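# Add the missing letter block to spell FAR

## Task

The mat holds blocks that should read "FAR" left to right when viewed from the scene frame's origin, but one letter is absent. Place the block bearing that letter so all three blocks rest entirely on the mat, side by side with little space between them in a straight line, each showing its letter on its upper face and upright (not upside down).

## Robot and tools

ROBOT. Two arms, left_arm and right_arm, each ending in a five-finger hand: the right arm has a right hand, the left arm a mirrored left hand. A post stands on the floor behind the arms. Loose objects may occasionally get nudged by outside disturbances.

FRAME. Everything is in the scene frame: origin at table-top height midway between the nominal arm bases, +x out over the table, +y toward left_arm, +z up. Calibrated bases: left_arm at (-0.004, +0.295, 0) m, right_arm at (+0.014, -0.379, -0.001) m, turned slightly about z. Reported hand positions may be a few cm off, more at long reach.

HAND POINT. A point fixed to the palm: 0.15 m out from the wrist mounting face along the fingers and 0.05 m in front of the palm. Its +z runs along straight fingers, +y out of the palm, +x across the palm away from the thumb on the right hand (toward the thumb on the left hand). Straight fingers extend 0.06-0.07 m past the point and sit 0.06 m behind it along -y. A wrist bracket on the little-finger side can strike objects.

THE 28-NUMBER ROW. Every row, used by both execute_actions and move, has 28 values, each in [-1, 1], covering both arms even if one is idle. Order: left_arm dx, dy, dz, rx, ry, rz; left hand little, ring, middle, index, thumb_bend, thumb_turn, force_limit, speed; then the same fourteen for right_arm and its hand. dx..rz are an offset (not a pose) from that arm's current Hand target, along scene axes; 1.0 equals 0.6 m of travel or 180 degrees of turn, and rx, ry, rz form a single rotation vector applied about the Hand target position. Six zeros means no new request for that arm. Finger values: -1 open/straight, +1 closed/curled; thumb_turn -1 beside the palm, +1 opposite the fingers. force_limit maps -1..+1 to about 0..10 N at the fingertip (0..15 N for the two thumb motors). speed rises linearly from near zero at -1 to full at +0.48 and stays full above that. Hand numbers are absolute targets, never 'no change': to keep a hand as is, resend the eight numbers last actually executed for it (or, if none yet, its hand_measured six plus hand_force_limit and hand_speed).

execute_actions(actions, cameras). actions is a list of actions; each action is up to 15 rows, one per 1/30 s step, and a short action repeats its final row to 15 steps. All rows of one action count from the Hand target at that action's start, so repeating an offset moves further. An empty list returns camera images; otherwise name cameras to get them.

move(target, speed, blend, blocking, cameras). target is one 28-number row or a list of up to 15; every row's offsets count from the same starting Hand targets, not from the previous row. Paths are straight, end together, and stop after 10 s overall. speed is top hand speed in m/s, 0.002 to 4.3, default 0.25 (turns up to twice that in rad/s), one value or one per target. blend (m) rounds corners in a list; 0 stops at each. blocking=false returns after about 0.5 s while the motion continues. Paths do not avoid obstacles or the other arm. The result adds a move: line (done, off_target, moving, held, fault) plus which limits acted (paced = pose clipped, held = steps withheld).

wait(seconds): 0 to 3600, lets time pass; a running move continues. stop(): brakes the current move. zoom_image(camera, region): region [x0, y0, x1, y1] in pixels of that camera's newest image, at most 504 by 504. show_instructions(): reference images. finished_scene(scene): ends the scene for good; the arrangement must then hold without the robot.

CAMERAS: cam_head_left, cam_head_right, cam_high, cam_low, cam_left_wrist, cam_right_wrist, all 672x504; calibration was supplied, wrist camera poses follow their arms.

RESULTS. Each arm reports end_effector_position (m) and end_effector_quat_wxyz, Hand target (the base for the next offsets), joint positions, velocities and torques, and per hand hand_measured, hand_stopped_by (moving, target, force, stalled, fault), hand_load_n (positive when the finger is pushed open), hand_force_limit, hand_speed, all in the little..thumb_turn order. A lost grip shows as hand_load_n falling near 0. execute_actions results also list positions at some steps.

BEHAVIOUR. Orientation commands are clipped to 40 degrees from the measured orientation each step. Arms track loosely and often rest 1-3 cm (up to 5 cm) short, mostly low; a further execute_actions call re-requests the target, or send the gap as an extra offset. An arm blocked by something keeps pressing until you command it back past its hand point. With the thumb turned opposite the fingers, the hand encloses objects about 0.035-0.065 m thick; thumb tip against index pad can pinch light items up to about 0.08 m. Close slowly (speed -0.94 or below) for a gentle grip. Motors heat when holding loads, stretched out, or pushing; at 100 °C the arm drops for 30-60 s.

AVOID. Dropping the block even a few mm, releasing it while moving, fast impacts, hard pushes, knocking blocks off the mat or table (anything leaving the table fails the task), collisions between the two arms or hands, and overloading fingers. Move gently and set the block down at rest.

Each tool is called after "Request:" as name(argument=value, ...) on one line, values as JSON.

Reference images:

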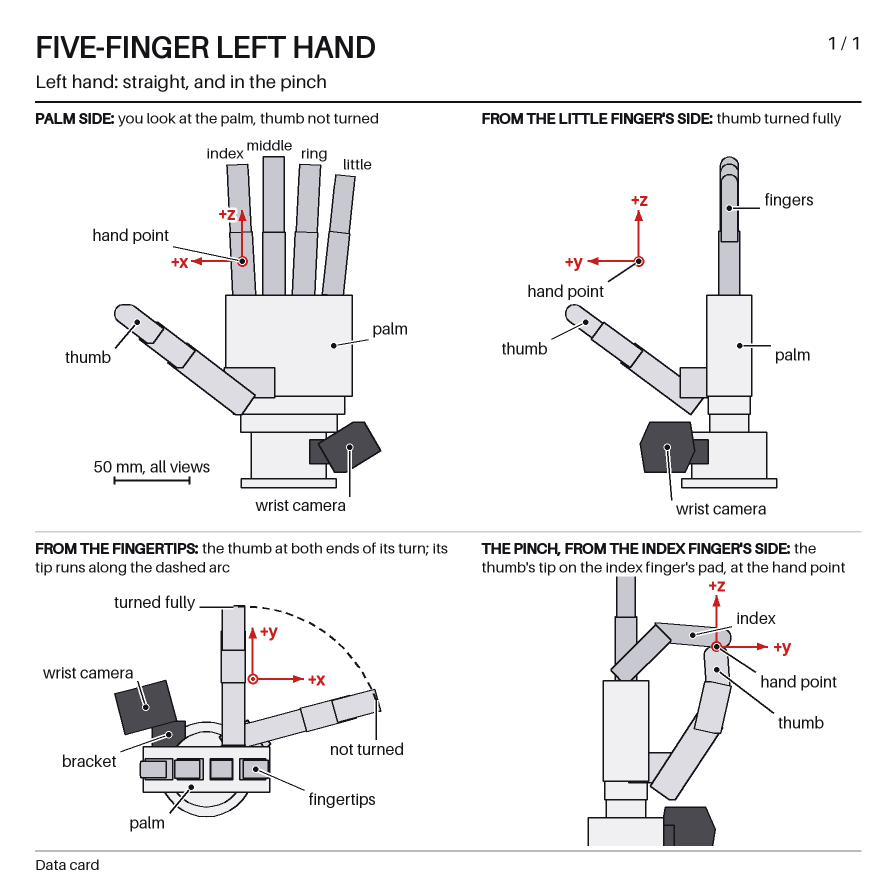

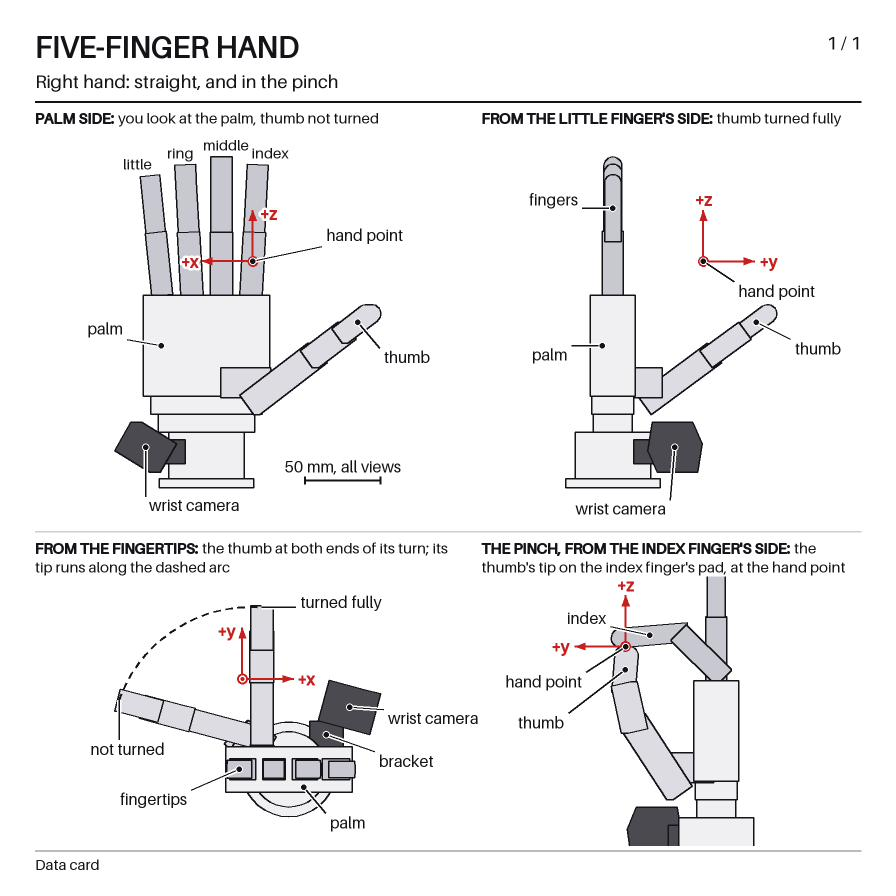

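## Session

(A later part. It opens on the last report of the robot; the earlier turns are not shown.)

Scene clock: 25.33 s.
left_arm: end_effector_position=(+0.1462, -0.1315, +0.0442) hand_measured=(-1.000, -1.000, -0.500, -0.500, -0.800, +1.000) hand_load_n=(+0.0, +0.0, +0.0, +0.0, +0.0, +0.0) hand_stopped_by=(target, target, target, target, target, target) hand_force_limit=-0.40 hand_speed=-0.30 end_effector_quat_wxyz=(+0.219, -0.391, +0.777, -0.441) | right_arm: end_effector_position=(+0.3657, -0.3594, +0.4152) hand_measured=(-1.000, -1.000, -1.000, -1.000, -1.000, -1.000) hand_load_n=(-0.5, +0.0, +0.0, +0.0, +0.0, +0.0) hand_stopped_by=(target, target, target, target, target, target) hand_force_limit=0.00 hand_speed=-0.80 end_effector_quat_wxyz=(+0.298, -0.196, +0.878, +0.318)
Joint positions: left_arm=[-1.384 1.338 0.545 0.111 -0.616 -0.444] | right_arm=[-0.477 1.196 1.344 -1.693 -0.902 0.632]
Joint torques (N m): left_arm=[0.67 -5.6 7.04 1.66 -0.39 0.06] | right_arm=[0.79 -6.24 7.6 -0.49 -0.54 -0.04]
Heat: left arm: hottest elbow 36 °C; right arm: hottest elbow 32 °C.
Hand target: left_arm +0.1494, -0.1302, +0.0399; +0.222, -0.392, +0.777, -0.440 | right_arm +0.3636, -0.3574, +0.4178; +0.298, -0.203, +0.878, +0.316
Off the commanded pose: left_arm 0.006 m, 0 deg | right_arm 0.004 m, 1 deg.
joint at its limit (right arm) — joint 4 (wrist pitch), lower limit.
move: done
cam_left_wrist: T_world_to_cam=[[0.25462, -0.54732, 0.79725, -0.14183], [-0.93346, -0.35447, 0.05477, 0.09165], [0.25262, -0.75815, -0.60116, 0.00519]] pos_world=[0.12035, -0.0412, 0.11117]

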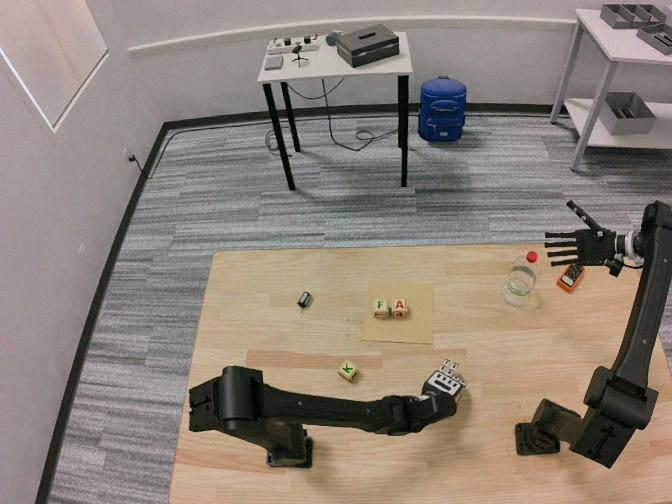

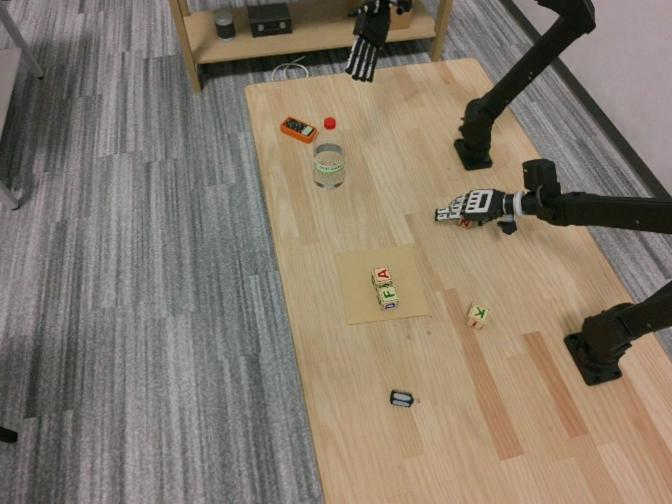

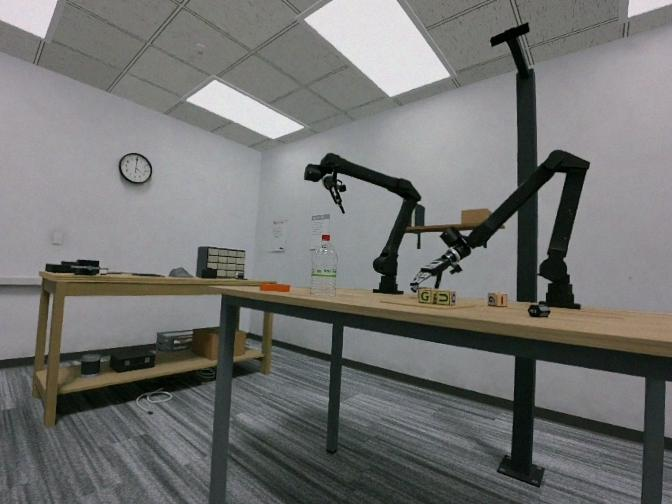

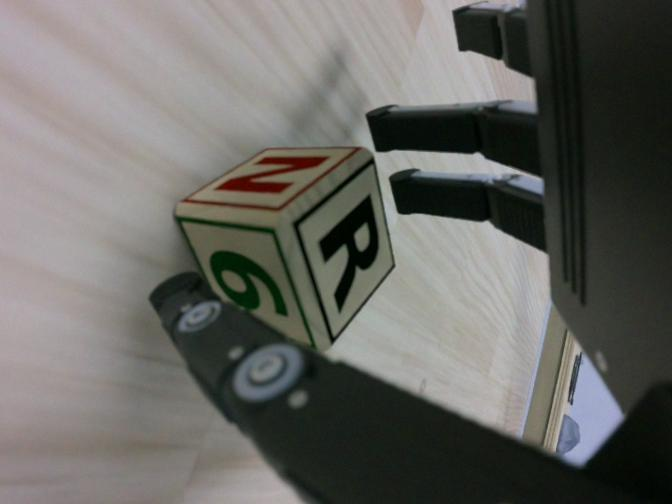

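Request:
move(target=[-0.008,-0.010,-0.0145,0,0,0,-1,-1,-0.5,-0.5,-0.7,1,-0.5,-0.6,0,0,0,0,0,0,-1,-1,-1,-1,-1,-1,0,-0.8], cameras=["cam_high","cam_left_wrist"], speed=0.04)

Scene clock: 27.40 s.
left_arm: end_effector_position=(+0.1483, -0.1322, +0.0334) hand_measured=(-1.000, -1.000, -0.500, -0.500, -0.700, +1.000) hand_load_n=(+0.0, +0.0, +0.0, +0.5, +0.0, +0.0) hand_stopped_by=(target, target, target, target, target, target) hand_force_limit=-0.50 hand_speed=-0.60 end_effector_quat_wxyz=(+0.225, -0.392, +0.778, -0.436) | right_arm: end_effector_position=(+0.3657, -0.3594, +0.4152) hand_measured=(-1.000, -1.000, -1.000, -1.000, -1.000, -1.000) hand_load_n=(+0.0, +0.0, +0.0, +0.0, +0.0, +0.0) hand_stopped_by=(target, target, target, target, target, target) hand_force_limit=0.00 hand_speed=-0.80 end_effector_quat_wxyz=(+0.298, -0.196, +0.878, +0.318)
Joint positions: left_arm=[-1.385 1.375 0.545 0.137 -0.628 -0.444] | right_arm=[-0.477 1.196 1.344 -1.693 -0.902 0.632]
Joint torques (N m): left_arm=[-0.79 -5.71 7.16 1.62 -0.45 -0.1] | right_arm=[0.85 -6.18 7.6 -0.46 -0.54 -0.04]
Heat: left arm: hottest elbow 36 °C; right arm: hottest elbow 32 °C.
Hand target: left_arm +0.1445, -0.1363, +0.0313; +0.222, -0.392, +0.777, -0.440 | right_arm +0.3636, -0.3574, +0.4178; +0.298, -0.203, +0.878, +0.316
Off the commanded pose: left_arm 0.006 m, 1 deg | right_arm 0.004 m, 1 deg.
joint at its limit (right arm) — joint 4 (wrist pitch), lower limit.
move: done
cam_left_wrist: T_world_to_cam=[[0.25512, -0.55554, 0.79138, -0.13505], [-0.93073, -0.36288, 0.04531, 0.09276], [0.262, -0.74813, -0.60964, -0.00219]] pos_world=[0.12137, -0.043, 0.10134]

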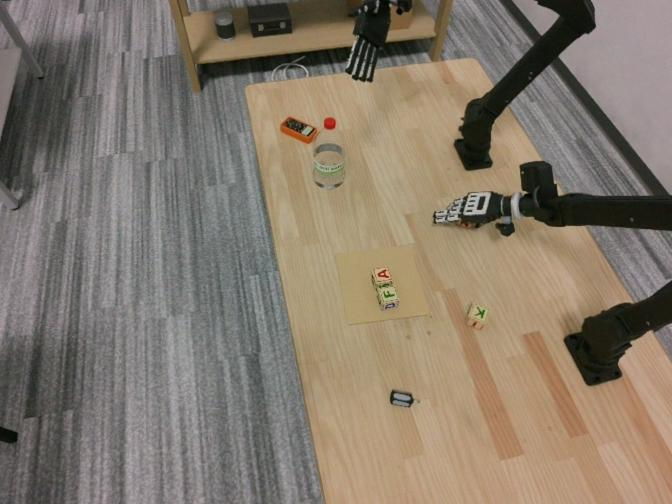

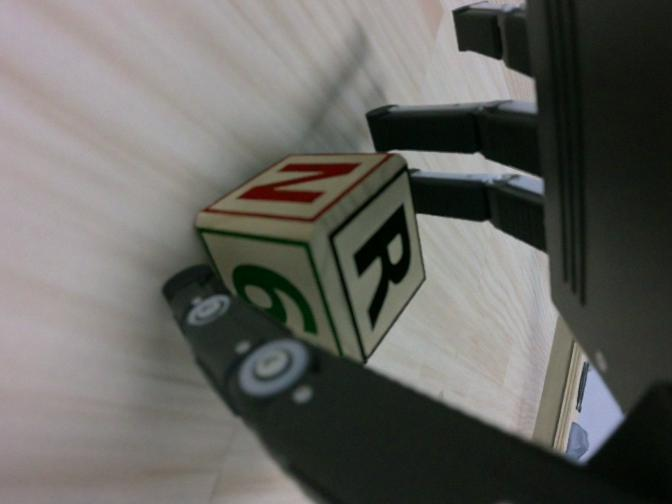

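Request:
move(target=[-0.0067,-0.010,0.001,0,0,0,-1,-1,-0.5,-0.5,-0.7,1,-0.5,-0.6,0,0,0,0,0,0,-1,-1,-1,-1,-1,-1,0,-0.8], cameras=["cam_left_wrist"], speed=0.04)

Scene clock: 28.40 s.
left_arm: end_effector_position=(+0.1441, -0.1330, +0.0304) hand_measured=(-1.000, -1.000, -0.500, -0.500, -0.700, +1.000) hand_load_n=(+0.0, +0.0, +0.0, +0.0, +0.5, +0.0) hand_stopped_by=(target, target, target, target, target, target) hand_force_limit=-0.50 hand_speed=-0.60 end_effector_quat_wxyz=(+0.226, -0.391, +0.779, -0.435) | right_arm: end_effector_position=(+0.3657, -0.3594, +0.4152) hand_measured=(-1.000, -1.000, -1.000, -1.000, -1.000, -1.000) hand_load_n=(+0.0, +0.0, +0.0, +0.0, +0.0, +0.0) hand_stopped_by=(target, target, target, target, target, target) hand_force_limit=0.00 hand_speed=-0.80 end_effector_quat_wxyz=(+0.298, -0.196, +0.878, +0.318)
Joint positions: left_arm=[-1.398 1.384 0.545 0.137 -0.639 -0.454] | right_arm=[-0.477 1.196 1.344 -1.693 -0.902 0.632]
Joint torques (N m): left_arm=[-0.91 -5.66 8.29 1.14 -0.46 -0.13] | right_arm=[0.73 -6.24 7.6 -0.43 -0.53 -0.04]
Heat: left arm: hottest elbow 36 °C; right arm: hottest elbow 32 °C.
Hand target: left_arm +0.1405, -0.1423, +0.0320; +0.222, -0.392, +0.777, -0.440 | right_arm +0.3636, -0.3574, +0.4178; +0.298, -0.203, +0.878, +0.316
Off the commanded pose: left_arm 0.010 m, 1 deg | right_arm 0.004 m, 1 deg.
joint at its limit (right arm) — joint 4 (wrist pitch), lower limit.
move: done
cam_left_wrist: T_world_to_cam=[[0.25413, -0.55841, 0.78968, -0.13221], [-0.93087, -0.36283, 0.04299, 0.08877], [0.26251, -0.74601, -0.61201, -0.00319]] pos_world=[0.11707, -0.044, 0.09863]

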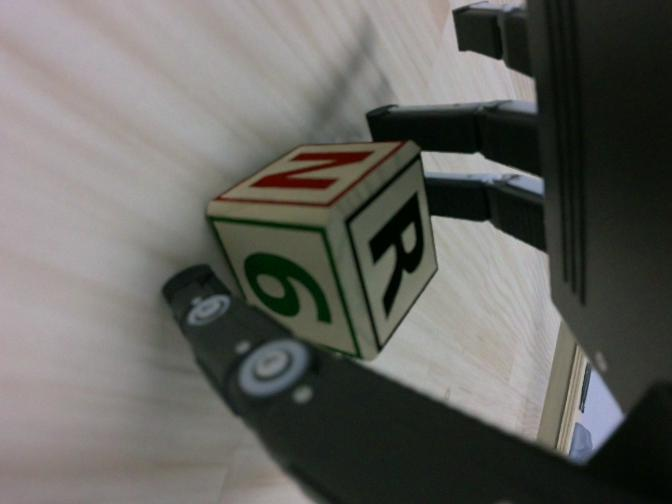

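Request:
move(target=[0.002,-0.010,0.008,0,0,0,-1,-1,-0.5,-0.5,-0.7,1,-0.5,-0.6,0,0,0,0,0,0,-1,-1,-1,-1,-1,-1,0,-0.8], cameras=["cam_left_wrist"], speed=0.04)

Scene clock: 29.30 s.
left_arm: end_effector_position=(+0.1440, -0.1325, +0.0298) hand_measured=(-1.000, -1.000, -0.500, -0.500, -0.700, +1.000) hand_load_n=(+0.0, +0.0, +0.0, +0.0, +0.0, +0.0) hand_stopped_by=(target, target, target, target, target, target) hand_force_limit=-0.50 hand_speed=-0.60 end_effector_quat_wxyz=(+0.227, -0.391, +0.779, -0.434) | right_arm: end_effector_position=(+0.3657, -0.3594, +0.4152) hand_measured=(-1.000, -1.000, -1.000, -1.000, -1.000, -1.000) hand_load_n=(+0.0, +0.0, +0.0, +0.0, +0.0, +0.0) hand_stopped_by=(target, target, target, target, target, target) hand_force_limit=0.00 hand_speed=-0.80 end_effector_quat_wxyz=(+0.298, -0.196, +0.878, +0.318)
Joint positions: left_arm=[-1.398 1.384 0.545 0.134 -0.639 -0.454] | right_arm=[-0.477 1.196 1.344 -1.693 -0.902 0.632]
Joint torques (N m): left_arm=[-0.85 -5.54 9.83 0.51 -0.45 -0.11] | right_arm=[0.73 -6.24 7.58 -0.43 -0.53 -0.04]
Heat: left arm: hottest elbow 36 °C; right arm: hottest elbow 32 °C.
Hand target: left_arm +0.1417, -0.1483, +0.0366; +0.222, -0.392, +0.777, -0.440 | right_arm +0.3636, -0.3574, +0.4178; +0.298, -0.203, +0.878, +0.316
Off the commanded pose: left_arm 0.017 m, 1 deg | right_arm 0.004 m, 1 deg.
joint at its limit (right arm) — joint 4 (wrist pitch), lower limit.
move: off_target (left_arm)
cam_left_wrist: T_world_to_cam=[[0.25479, -0.56025, 0.78817, -0.13178], [-0.93075, -0.36316, 0.04273, 0.08879], [0.26229, -0.74447, -0.61398, -0.00284]] pos_world=[0.11697, -0.0437, 0.09833]

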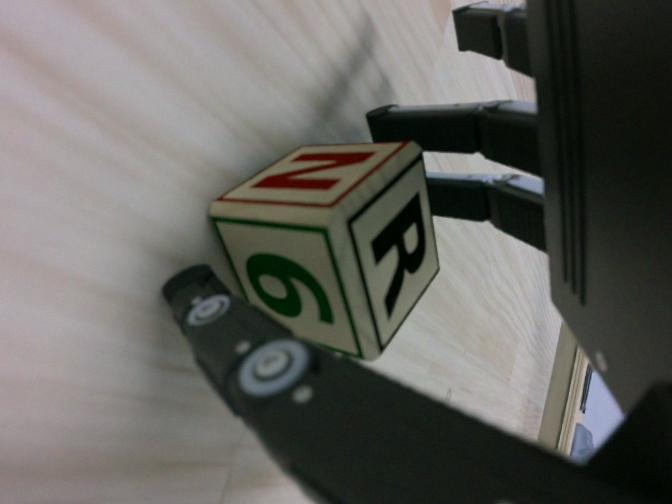

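Request:
move(target=[[0.0063,0.010,0.064,0,0,0,-1,-1,-0.5,-0.5,-0.7,1,-0.5,-0.6,0,0,0,0,0,0,-1,-1,-1,-1,-1,-1,0,-0.8],[0.0063,0.0128,-0.009,0,0,0,-1,-1,-0.5,-0.5,-0.7,1,-0.5,-0.6,0,0,0,0,0,0,-1,-1,-1,-1,-1,-1,0,-0.8]], cameras=["cam_left_wrist"], speed=0.07)

Scene clock: 31.73 s.
left_arm: end_effector_position=(+0.1443, -0.1408, +0.0359) hand_measured=(-1.000, -1.000, -0.500, -0.500, -0.700, +1.000) hand_load_n=(+0.0, +0.0, -0.5, +0.0, +0.0, +0.0) hand_stopped_by=(target, target, target, target, target, target) hand_force_limit=-0.50 hand_speed=-0.60 end_effector_quat_wxyz=(+0.222, -0.391, +0.777, -0.441) | right_arm: end_effector_position=(+0.3657, -0.3594, +0.4152) hand_measured=(-1.000, -1.000, -1.000, -1.000, -1.000, -1.000) hand_load_n=(+0.0, +0.0, +0.0, +0.0, +0.0, +0.0) hand_stopped_by=(target, target, target, target, target, target) hand_force_limit=0.00 hand_speed=-0.80 end_effector_quat_wxyz=(+0.298, -0.196, +0.878, +0.318)
Joint positions: left_arm=[-1.398 1.387 0.561 0.137 -0.633 -0.454] | right_arm=[-0.477 1.196 1.344 -1.693 -0.902 0.632]
Joint torques (N m): left_arm=[0.38 -5.89 6.83 1.57 -0.25 0.01] | right_arm=[0.79 -6.18 7.58 -0.44 -0.53 -0.04]
Heat: left arm: hottest elbow 36 °C; right arm: hottest elbow 32 °C.
Hand target: left_arm +0.1455, -0.1404, +0.0311; +0.222, -0.392, +0.777, -0.440 | right_arm +0.3636, -0.3574, +0.4178; +0.298, -0.203, +0.878, +0.316
Off the commanded pose: left_arm 0.005 m, 0 deg | right_arm 0.004 m, 1 deg.
joint at its limit (right arm) — joint 4 (wrist pitch), lower limit.
move: done
cam_left_wrist: T_world_to_cam=[[0.25298, -0.54839, 0.79704, -0.13972], [-0.93232, -0.35824, 0.04944, 0.0865], [0.25842, -0.7556, -0.6019, -0.00684]] pos_world=[0.11776, -0.0508, 0.10297]

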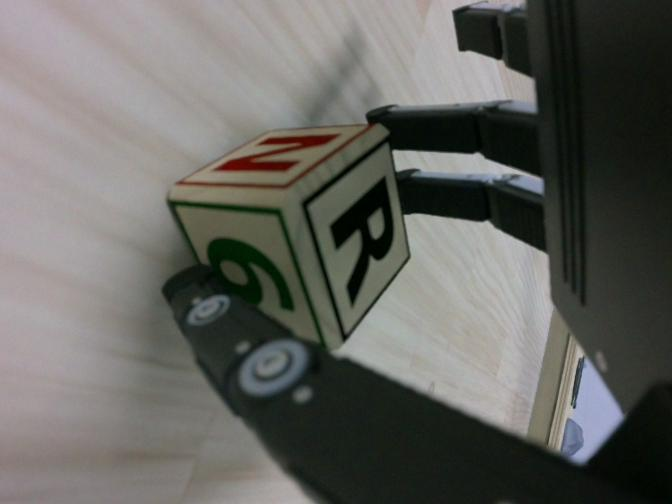

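Request:
move(target=[0,0,0,0,0,0,-1,-1,0.0,0.0,-0.48,1,-0.5,-0.9,0,0,0,0,0,0,-1,-1,-1,-1,-1,-1,0,-0.8], cameras=["cam_left_wrist","cam_high"])

Scene clock: 33.73 s.
left_arm: end_effector_position=(+0.1443, -0.1410, +0.0360) hand_measured=(-1.000, -1.000, -0.128, -0.110, -0.502, +1.000) hand_load_n=(+0.0, +0.0, +2.0, +3.0, +4.5, +0.0) hand_stopped_by=(target, target, force, force, force, target) hand_force_limit=-0.50 hand_speed=-0.90 end_effector_quat_wxyz=(+0.222, -0.391, +0.777, -0.441) | right_arm: end_effector_position=(+0.3657, -0.3594, +0.4152) hand_measured=(-1.000, -1.000, -1.000, -1.000, -1.000, -1.000) hand_load_n=(+0.0, +0.0, +0.0, +0.0, +0.0, +0.0) hand_stopped_by=(target, target, target, target, target, target) hand_force_limit=0.00 hand_speed=-0.80 end_effector_quat_wxyz=(+0.298, -0.196, +0.878, +0.318)
Joint positions: left_arm=[-1.398 1.387 0.561 0.137 -0.633 -0.454] | right_arm=[-0.477 1.196 1.344 -1.693 -0.902 0.632]
Joint torques (N m): left_arm=[0.44 -6.01 6.82 1.58 -0.27 0.02] | right_arm=[0.79 -6.18 7.6 -0.44 -0.53 -0.04]
Heat: left arm: hottest elbow 36 °C; right arm: hottest elbow 32 °C.
Hand target: left_arm +0.1455, -0.1404, +0.0311; +0.222, -0.392, +0.777, -0.440 | right_arm +0.3636, -0.3574, +0.4178; +0.298, -0.203, +0.878, +0.316
Off the commanded pose: left_arm 0.005 m, 0 deg | right_arm 0.004 m, 1 deg.
joint at its limit (right arm) — joint 4 (wrist pitch), lower limit.
move: done
cam_left_wrist: T_world_to_cam=[[0.25302, -0.5481, 0.79723, -0.13978], [-0.93239, -0.35801, 0.04979, 0.08644], [0.25813, -0.75592, -0.60162, -0.00693]] pos_world=[0.11776, -0.0509, 0.10297]
Images, in order (width x height): cam_high 672x504, cam_left_wrist 672x504.

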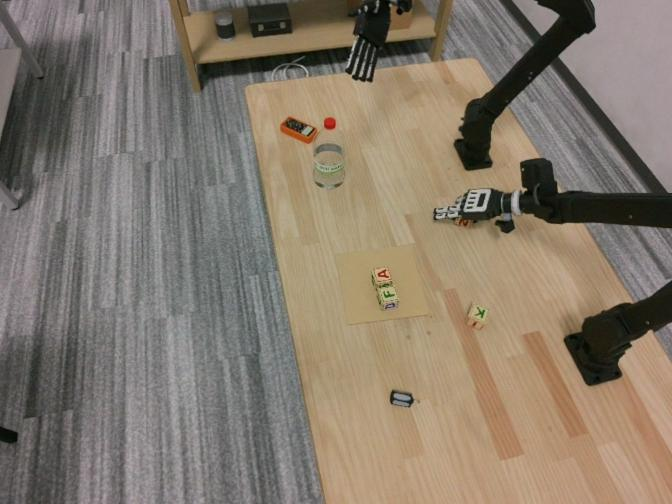

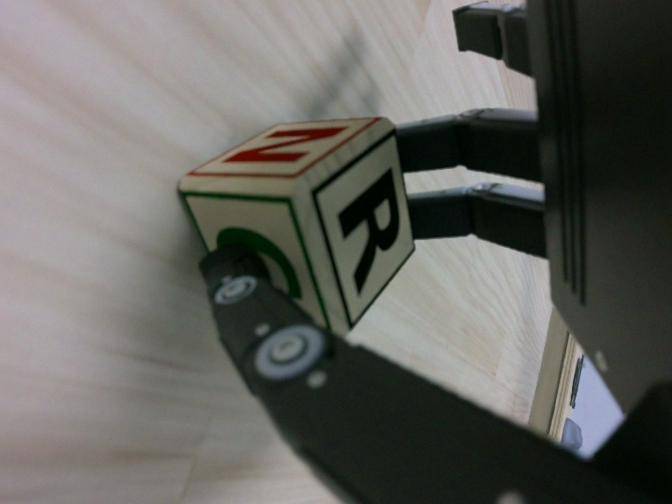

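Request:
move(target=[0,0,0.183,0,0,0,-1,-1,0.0,0.0,-0.48,1,-0.5,-0.9,0,0,0,0,0,0,-1,-1,-1,-1,-1,-1,0,-0.8], cameras=["cam_left_wrist","cam_high"], speed=0.08)

Scene clock: 36.07 s.
left_arm: end_effector_position=(+0.1414, -0.1248, +0.1166) hand_measured=(-1.000, -1.000, -0.128, -0.110, -0.502, +1.000) hand_load_n=(+0.0, +0.0, +2.0, +2.5, +5.0, +0.0) hand_stopped_by=(target, target, force, force, force, target) hand_force_limit=-0.50 hand_speed=-0.90 end_effector_quat_wxyz=(+0.227, -0.388, +0.787, -0.423) | right_arm: end_effector_position=(+0.3657, -0.3594, +0.4152) hand_measured=(-1.000, -1.000, -1.000, -1.000, -1.000, -1.000) hand_load_n=(+0.0, +0.0, +0.0, +0.0, +0.0, +0.0) hand_stopped_by=(target, target, target, target, target, target) hand_force_limit=0.00 hand_speed=-0.80 end_effector_quat_wxyz=(+0.298, -0.196, +0.878, +0.318)
Joint positions: left_arm=[-1.398 1.166 0.667 -0.233 -0.633 -0.454] | right_arm=[-0.477 1.196 1.344 -1.693 -0.902 0.632]
Joint torques (N m): left_arm=[0.44 -6.07 12.56 0.54 -0.3 0.02] | right_arm=[0.73 -6.18 7.6 -0.44 -0.53 -0.04]
Heat: left arm: hottest elbow 37 °C; right arm: hottest elbow 33 °C.
Hand target: left_arm +0.1455, -0.1404, +0.1410; +0.222, -0.392, +0.777, -0.440 | right_arm +0.3636, -0.3574, +0.4178; +0.298, -0.203, +0.878, +0.316
Off the commanded pose: left_arm 0.029 m, 2 deg | right_arm 0.004 m, 1 deg.
joint at its limit (right arm) — joint 4 (wrist pitch), lower limit.
move: off_target (left_arm)
cam_left_wrist: T_world_to_cam=[[0.25889, -0.58175, 0.77107, -0.19645], [-0.93213, -0.35972, 0.04157, 0.08626], [0.25319, -0.7295, -0.63539, 0.06244]] pos_world=[0.11546, -0.0377, 0.18757]
Images, in order (width x height): cam_high 672x504, cam_left_wrist 672x504.

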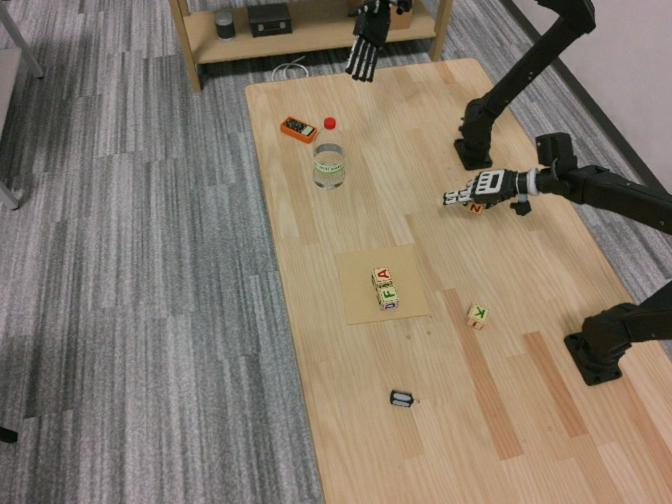

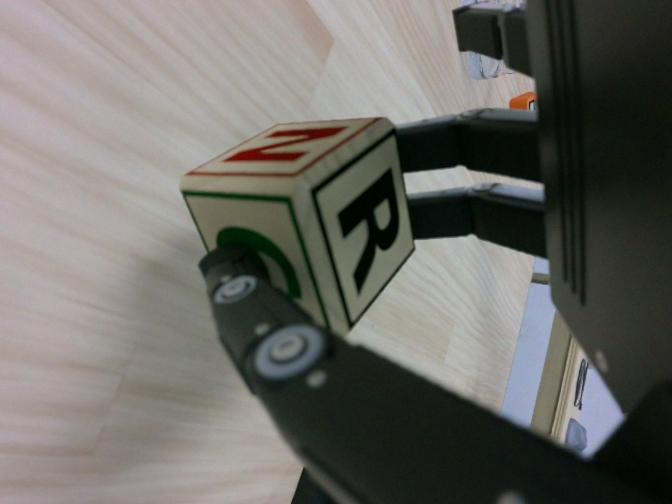

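Request:
move(target=[0.466,0.08,0.03,0,0,0.2028,-1,-1,0.0,0.0,-0.48,1,-0.5,-0.9,0,0,0,0,0,0,-1,-1,-1,-1,-1,-1,0,-0.8], cameras=["all"], speed=0.15)

Scene clock: 41.90 s.
left_arm: end_effector_position=(+0.4110, -0.0814, +0.1424) hand_measured=(-1.000, -1.000, -0.128, -0.110, -0.502, +1.000) hand_load_n=(+0.0, +0.0, +2.0, +3.0, +5.0, +0.0) hand_stopped_by=(target, target, force, force, force, target) hand_force_limit=-0.50 hand_speed=-0.90 end_effector_quat_wxyz=(-0.349, +0.609, -0.628, +0.337) | right_arm: end_effector_position=(+0.3657, -0.3594, +0.4152) hand_measured=(-1.000, -1.000, -1.000, -1.000, -1.000, -1.000) hand_load_n=(+0.0, +0.0, +0.0, +0.0, +0.0, +0.0) hand_stopped_by=(target, target, target, target, target, target) hand_force_limit=0.00 hand_speed=-0.80 end_effector_quat_wxyz=(+0.298, -0.196, +0.878, +0.318)
Joint positions: left_arm=[-0.889 1.47 1.024 -0.336 -0.721 -0.546] | right_arm=[-0.477 1.196 1.344 -1.693 -0.902 0.632]
Joint torques (N m): left_arm=[0.79 -9.11 13.04 0.5 -0.53 -0.11] | right_arm=[0.73 -6.18 7.6 -0.44 -0.53 -0.04]
Heat: left arm: hottest elbow 39 °C; right arm: hottest elbow 33 °C.
Hand target: left_arm +0.4251, -0.0924, +0.1589; -0.349, +0.615, -0.615, +0.348 | right_arm +0.3636, -0.3574, +0.4178; +0.298, -0.203, +0.878, +0.316
Off the commanded pose: left_arm 0.024 m, 2 deg | right_arm 0.004 m, 1 deg.
joint at its limit (right arm) — joint 4 (wrist pitch), lower limit.
move: off_target (left_arm)
cam_left_wrist: T_world_to_cam=[[0.54047, -0.32144, 0.77754, -0.35643], [-0.54779, -0.83588, 0.03521, 0.15632], [0.63861, -0.44496, -0.62785, -0.09405]] pos_world=[0.33833, -0.02576, 0.21258]
cam_right_wrist: T_world_to_cam=[[-0.75195, 0.61859, 0.22785, 0.39442], [0.23857, -0.06685, 0.96882, -0.51755], [0.61453, 0.78287, -0.09731, 0.21403]] pos_world=[0.28853, -0.44614, 0.43237]

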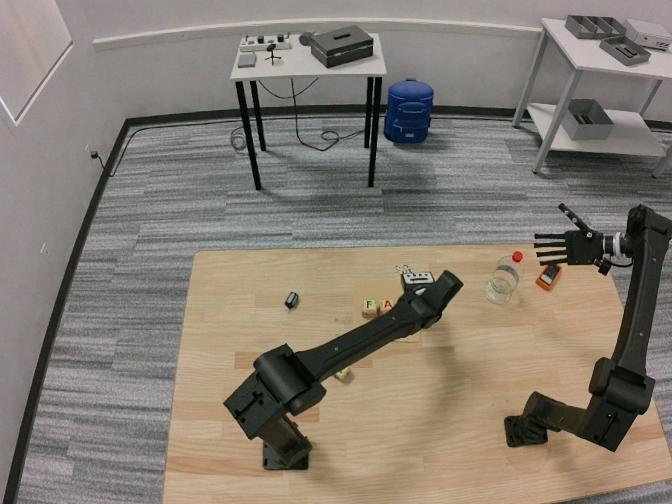

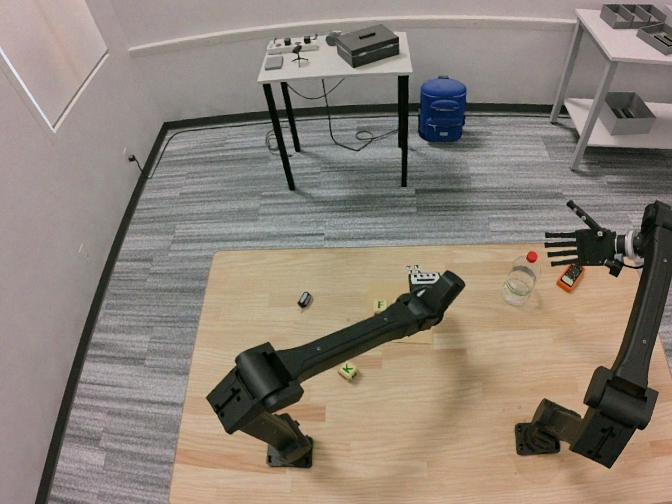

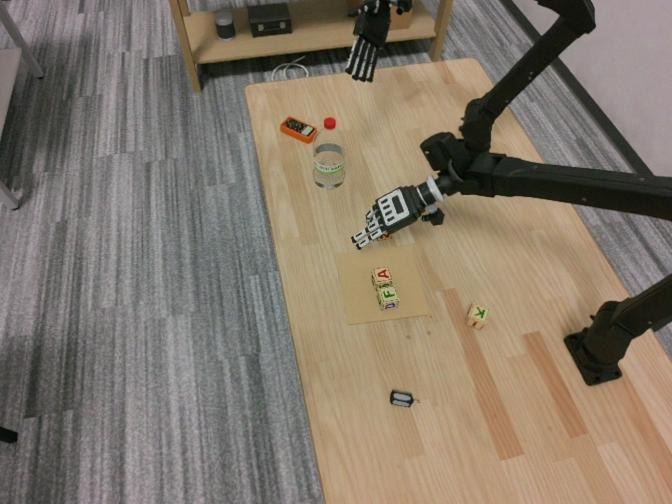

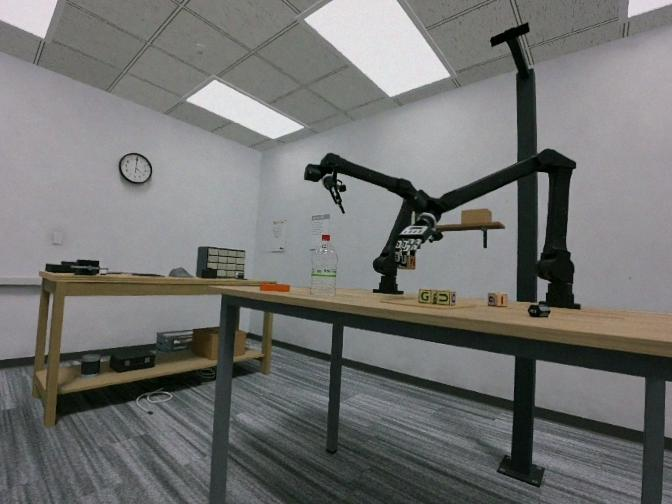

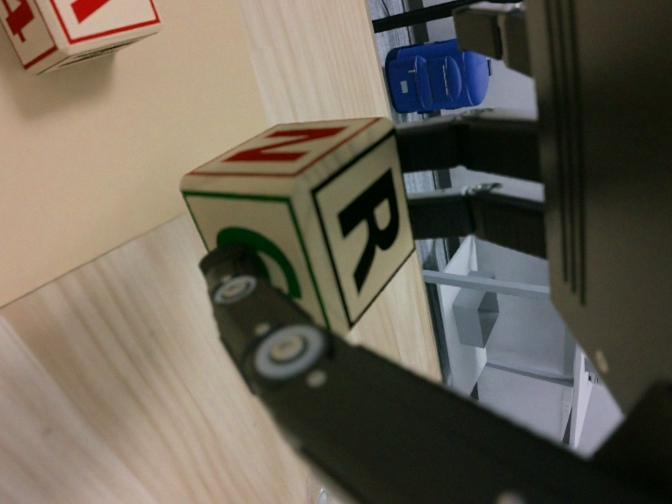

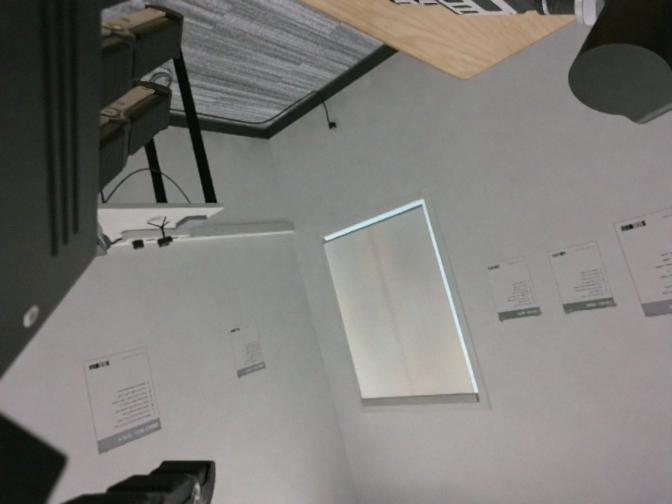

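Request:
zoom_image(camera="cam_left_wrist", region=[0, 0, 200, 150])

Request:
zoom_image(camera="cam_high", region=[320, 180, 460, 330])

Request:
zoom_image(camera="cam_head_left", region=[350, 240, 470, 350])

Scaled by 2.520.

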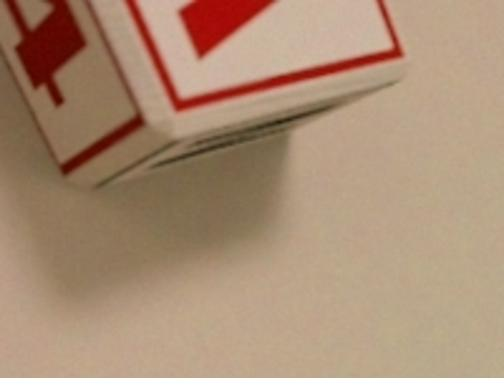

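Scaled by 3.360.

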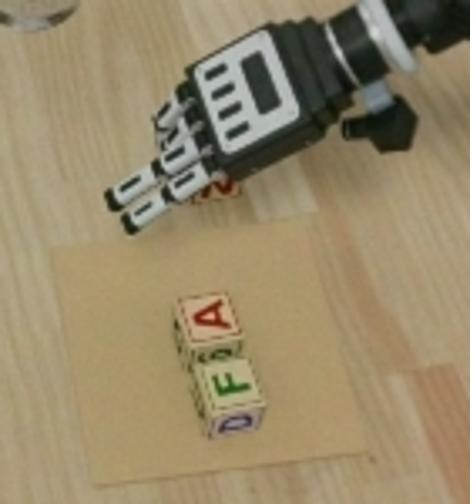

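Scaled by 4.200.

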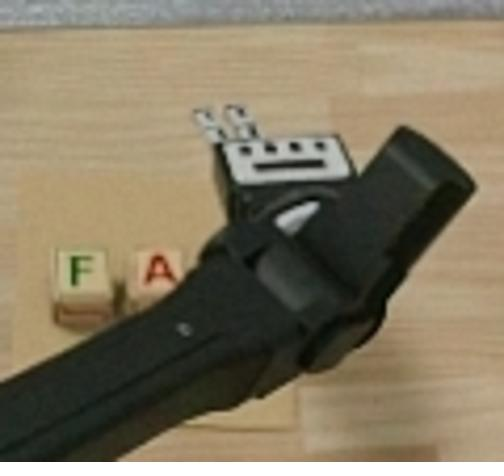

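Request:
move(target=[0.0248,0.0507,-0.0815,0,0,0,-1,-1,0.0,0.0,-0.48,1,-0.5,-0.9,0,0,0,0,0,0,-1,-1,-1,-1,-1,-1,0,-0.8], cameras=["cam_high","cam_low","cam_left_wrist"], speed=0.1)

Request:
zoom_image(camera="cam_low", region=[360, 220, 520, 320])

Request:
zoom_image(camera="cam_left_wrist", region=[0, 0, 250, 190])

Request:
zoom_image(camera="cam_high", region=[320, 180, 460, 330])

Scene clock: 44.57 s.
left_arm: end_effector_position=(+0.4344, -0.0637, +0.1127) hand_measured=(-1.000, -1.000, -0.128, -0.110, -0.502, +1.000) hand_load_n=(+0.0, +0.0, +2.0, +3.0, +5.0, +0.0) hand_stopped_by=(target, target, force, force, force, target) hand_force_limit=-0.50 hand_speed=-0.90 end_effector_quat_wxyz=(-0.346, +0.615, -0.617, +0.348) | right_arm: end_effector_position=(+0.3657, -0.3594, +0.4152) hand_measured=(-1.000, -1.000, -1.000, -1.000, -1.000, -1.000) hand_load_n=(+0.0, +0.0, +0.0, +0.0, -0.5, +0.0) hand_stopped_by=(target, target, target, target, target, target) hand_force_limit=0.00 hand_speed=-0.80 end_effector_quat_wxyz=(+0.298, -0.196, +0.878, +0.318)
Joint positions: left_arm=[-0.824 1.506 0.958 -0.179 -0.676 -0.508] | right_arm=[-0.477 1.196 1.344 -1.693 -0.902 0.632]
Joint torques (N m): left_arm=[0.91 -9.58 8.77 1.63 -0.3 0.07] | right_arm=[0.79 -6.18 7.58 -0.44 -0.53 -0.04]
Motor temperatures (°C): left_arm=[31 25 40 29 28 27] | right_arm=[31 27 33 26 24 28]
Heat: left arm: hottest elbow 40 °C; right arm: hottest elbow 33 °C.
Hand target: left_arm +0.4400, -0.0619, +0.1101; -0.349, +0.615, -0.615, +0.348 | right_arm +0.3636, -0.3574, +0.4178; +0.298, -0.203, +0.878, +0.316
Off the commanded pose: left_arm 0.006 m, 0 deg | right_arm 0.004 m, 1 deg.
joint at its limit (right arm) — joint 4 (wrist pitch), lower limit.
move: done
cam_left_wrist: T_world_to_cam=[[0.53383, -0.29095, 0.79396, -0.33726], [-0.53787, -0.84134, 0.05333, 0.17821], [0.65248, -0.45551, -0.60563, -0.12898]] pos_world=[0.36005, -0.00694, 0.18016]

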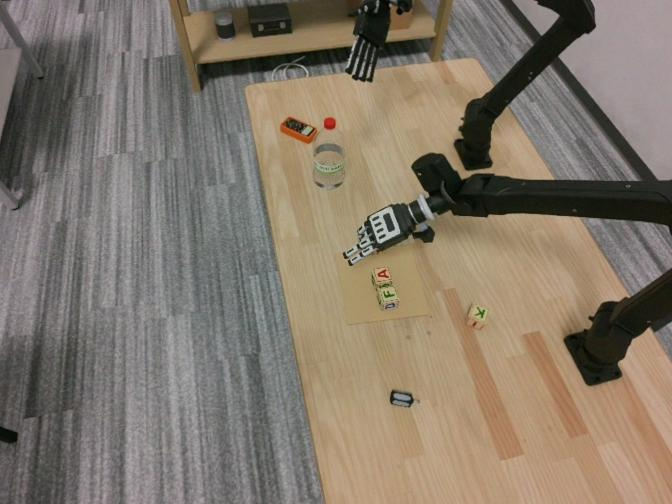

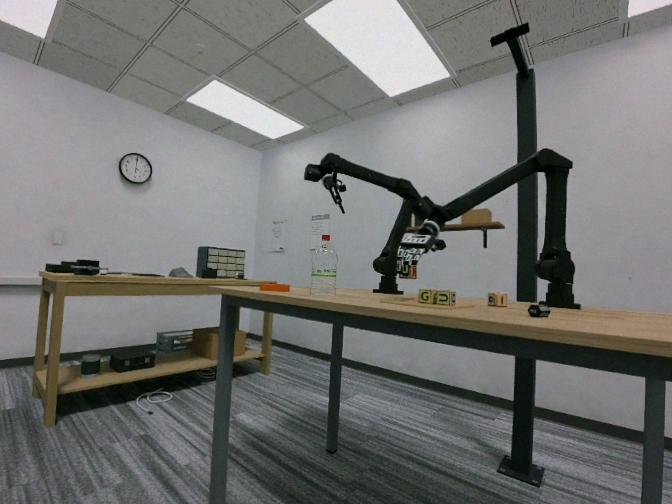

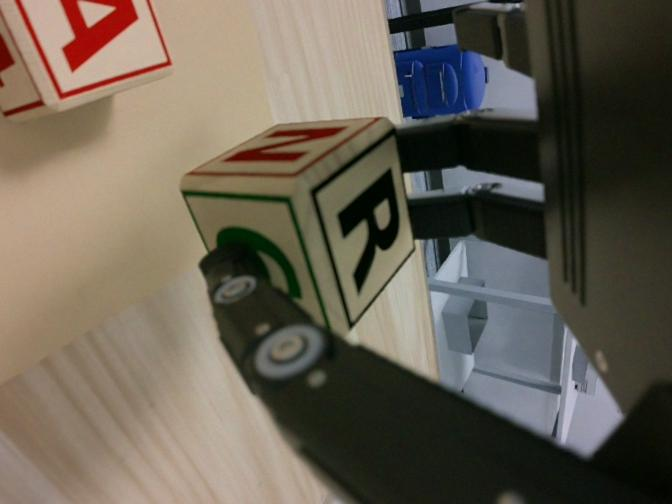

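Scaled by 3.150.

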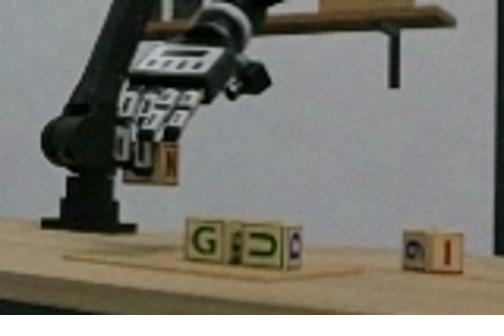

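Scaled by 2.016.

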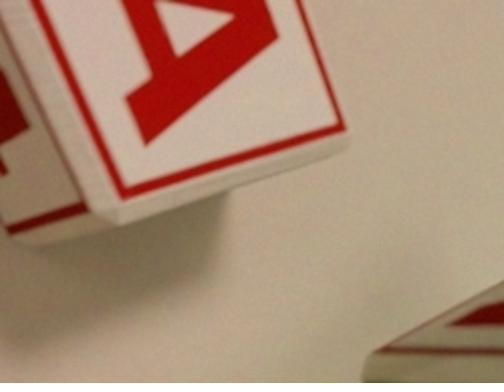

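Scaled by 3.360.

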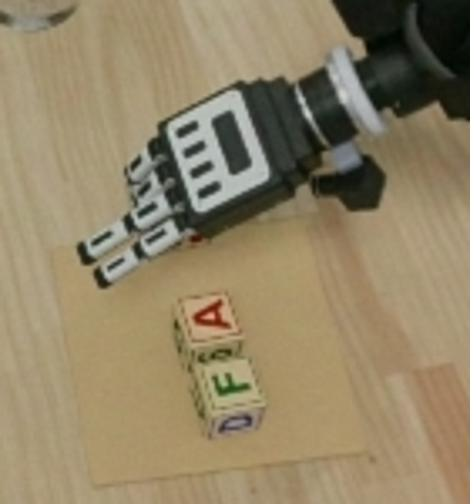

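Request:
move(target=[[-0.0217,0.04,-0.03,0,0,-0.0139,-1,-1,0.0,0.0,-0.48,1,-0.5,-0.9,0,0,0,0,0,0,-1,-1,-1,-1,-1,-1,0,-0.8],[-0.0217,0.04,-0.083,0,0,-0.0139,-1,-1,0.0,0.0,-0.48,1,-0.5,-0.9,0,0,0,0,0,0,-1,-1,-1,-1,-1,-1,0,-0.8]], cameras=["cam_high","cam_low","cam_left_wrist"], speed=0.06, blend=0.01)

Request:
zoom_image(camera="cam_low", region=[360, 220, 520, 320])

Request:
zoom_image(camera="cam_left_wrist", region=[0, 0, 440, 360])

Request:
zoom_image(camera="cam_high", region=[320, 180, 460, 330])

Scene clock: 47.50 s.
left_arm: end_effector_position=(+0.4216, -0.0423, +0.0647) hand_measured=(-1.000, -1.000, -0.128, -0.110, -0.502, +1.000) hand_load_n=(+0.0, +0.0, +2.0, +3.0, +5.0, +0.0) hand_stopped_by=(target, target, force, force, force, target) hand_force_limit=-0.50 hand_speed=-0.90 end_effector_quat_wxyz=(-0.338, +0.601, -0.630, +0.358) | right_arm: end_effector_position=(+0.3657, -0.3594, +0.4152) hand_measured=(-1.000, -1.000, -1.000, -1.000, -1.000, -1.000) hand_load_n=(+0.0, +0.0, +0.0, +0.0, +0.0, +0.0) hand_stopped_by=(target, target, target, target, target, target) hand_force_limit=0.00 hand_speed=-0.80 end_effector_quat_wxyz=(+0.298, -0.196, +0.878, +0.318)
Joint positions: left_arm=[-0.798 1.521 0.812 0.022 -0.62 -0.449] | right_arm=[-0.477 1.196 1.344 -1.693 -0.902 0.632]
Joint torques (N m): left_arm=[1.26 -8.76 7.75 1.69 -0.28 0.1] | right_arm=[0.73 -6.24 7.6 -0.43 -0.53 -0.04]
Heat: left arm: hottest elbow 40 °C; right arm: hottest elbow 33 °C.
Hand target: left_arm +0.4269, -0.0381, +0.0603; -0.341, +0.602, -0.629, +0.356 | right_arm +0.3636, -0.3574, +0.4178; +0.298, -0.203, +0.878, +0.316
Off the commanded pose: left_arm 0.008 m, 0 deg | right_arm 0.004 m, 1 deg.
joint at its limit (right arm) — joint 4 (wrist pitch), lower limit.
move: done
cam_left_wrist: T_world_to_cam=[[0.51792, -0.31313, 0.79606, -0.28041], [-0.57704, -0.81487, 0.05489, 0.20947], [0.6315, -0.48779, -0.60272, -0.13266]] pos_world=[0.34987, 0.01818, 0.13177]

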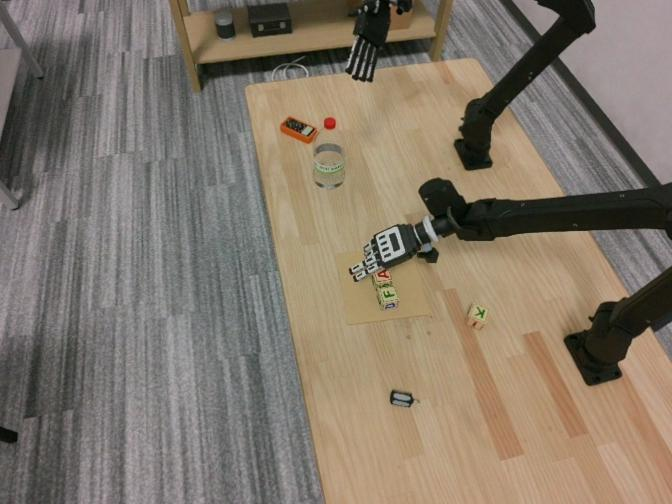

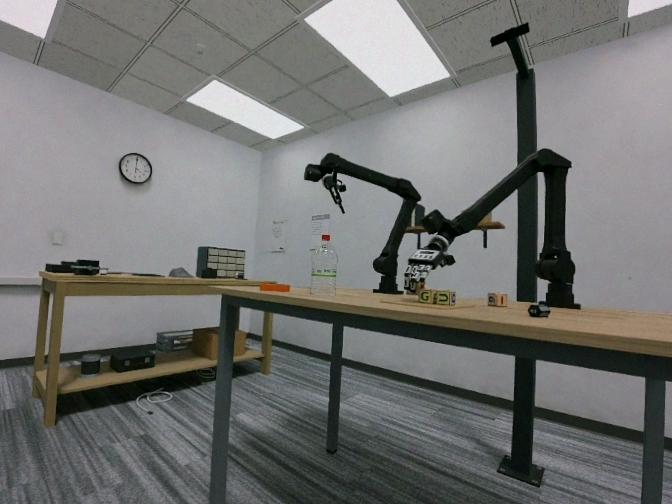

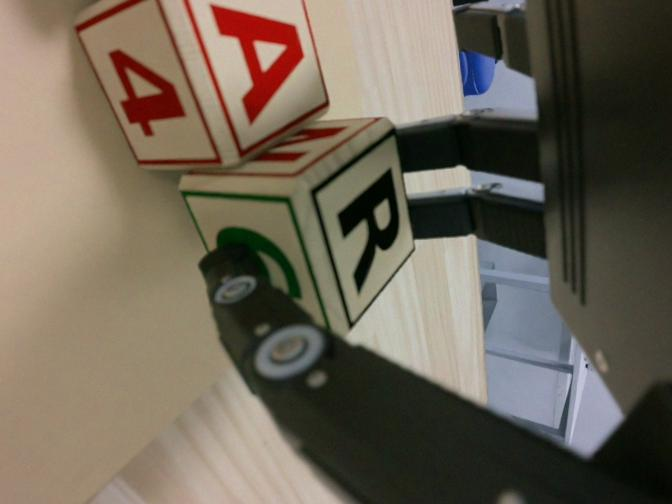

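Scaled by 3.150.

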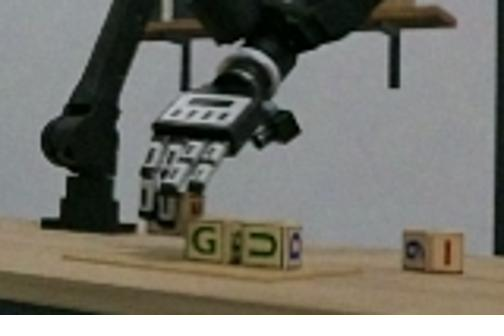

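Scaled by 1.145.

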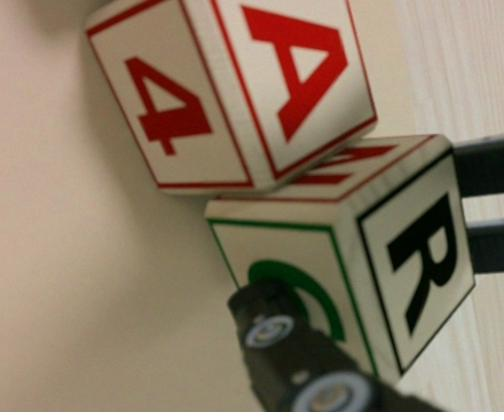

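Scaled by 3.360.

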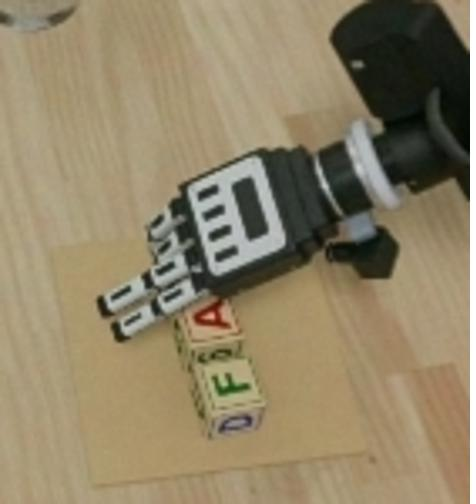

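Request:
zoom_image(camera="cam_left_wrist", region=[160, 60, 440, 350])

Scaled by 1.738.

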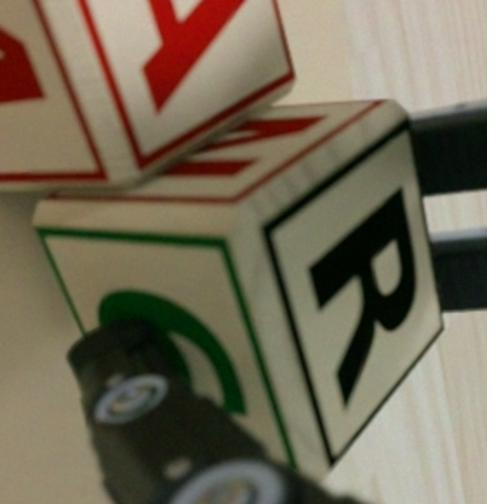

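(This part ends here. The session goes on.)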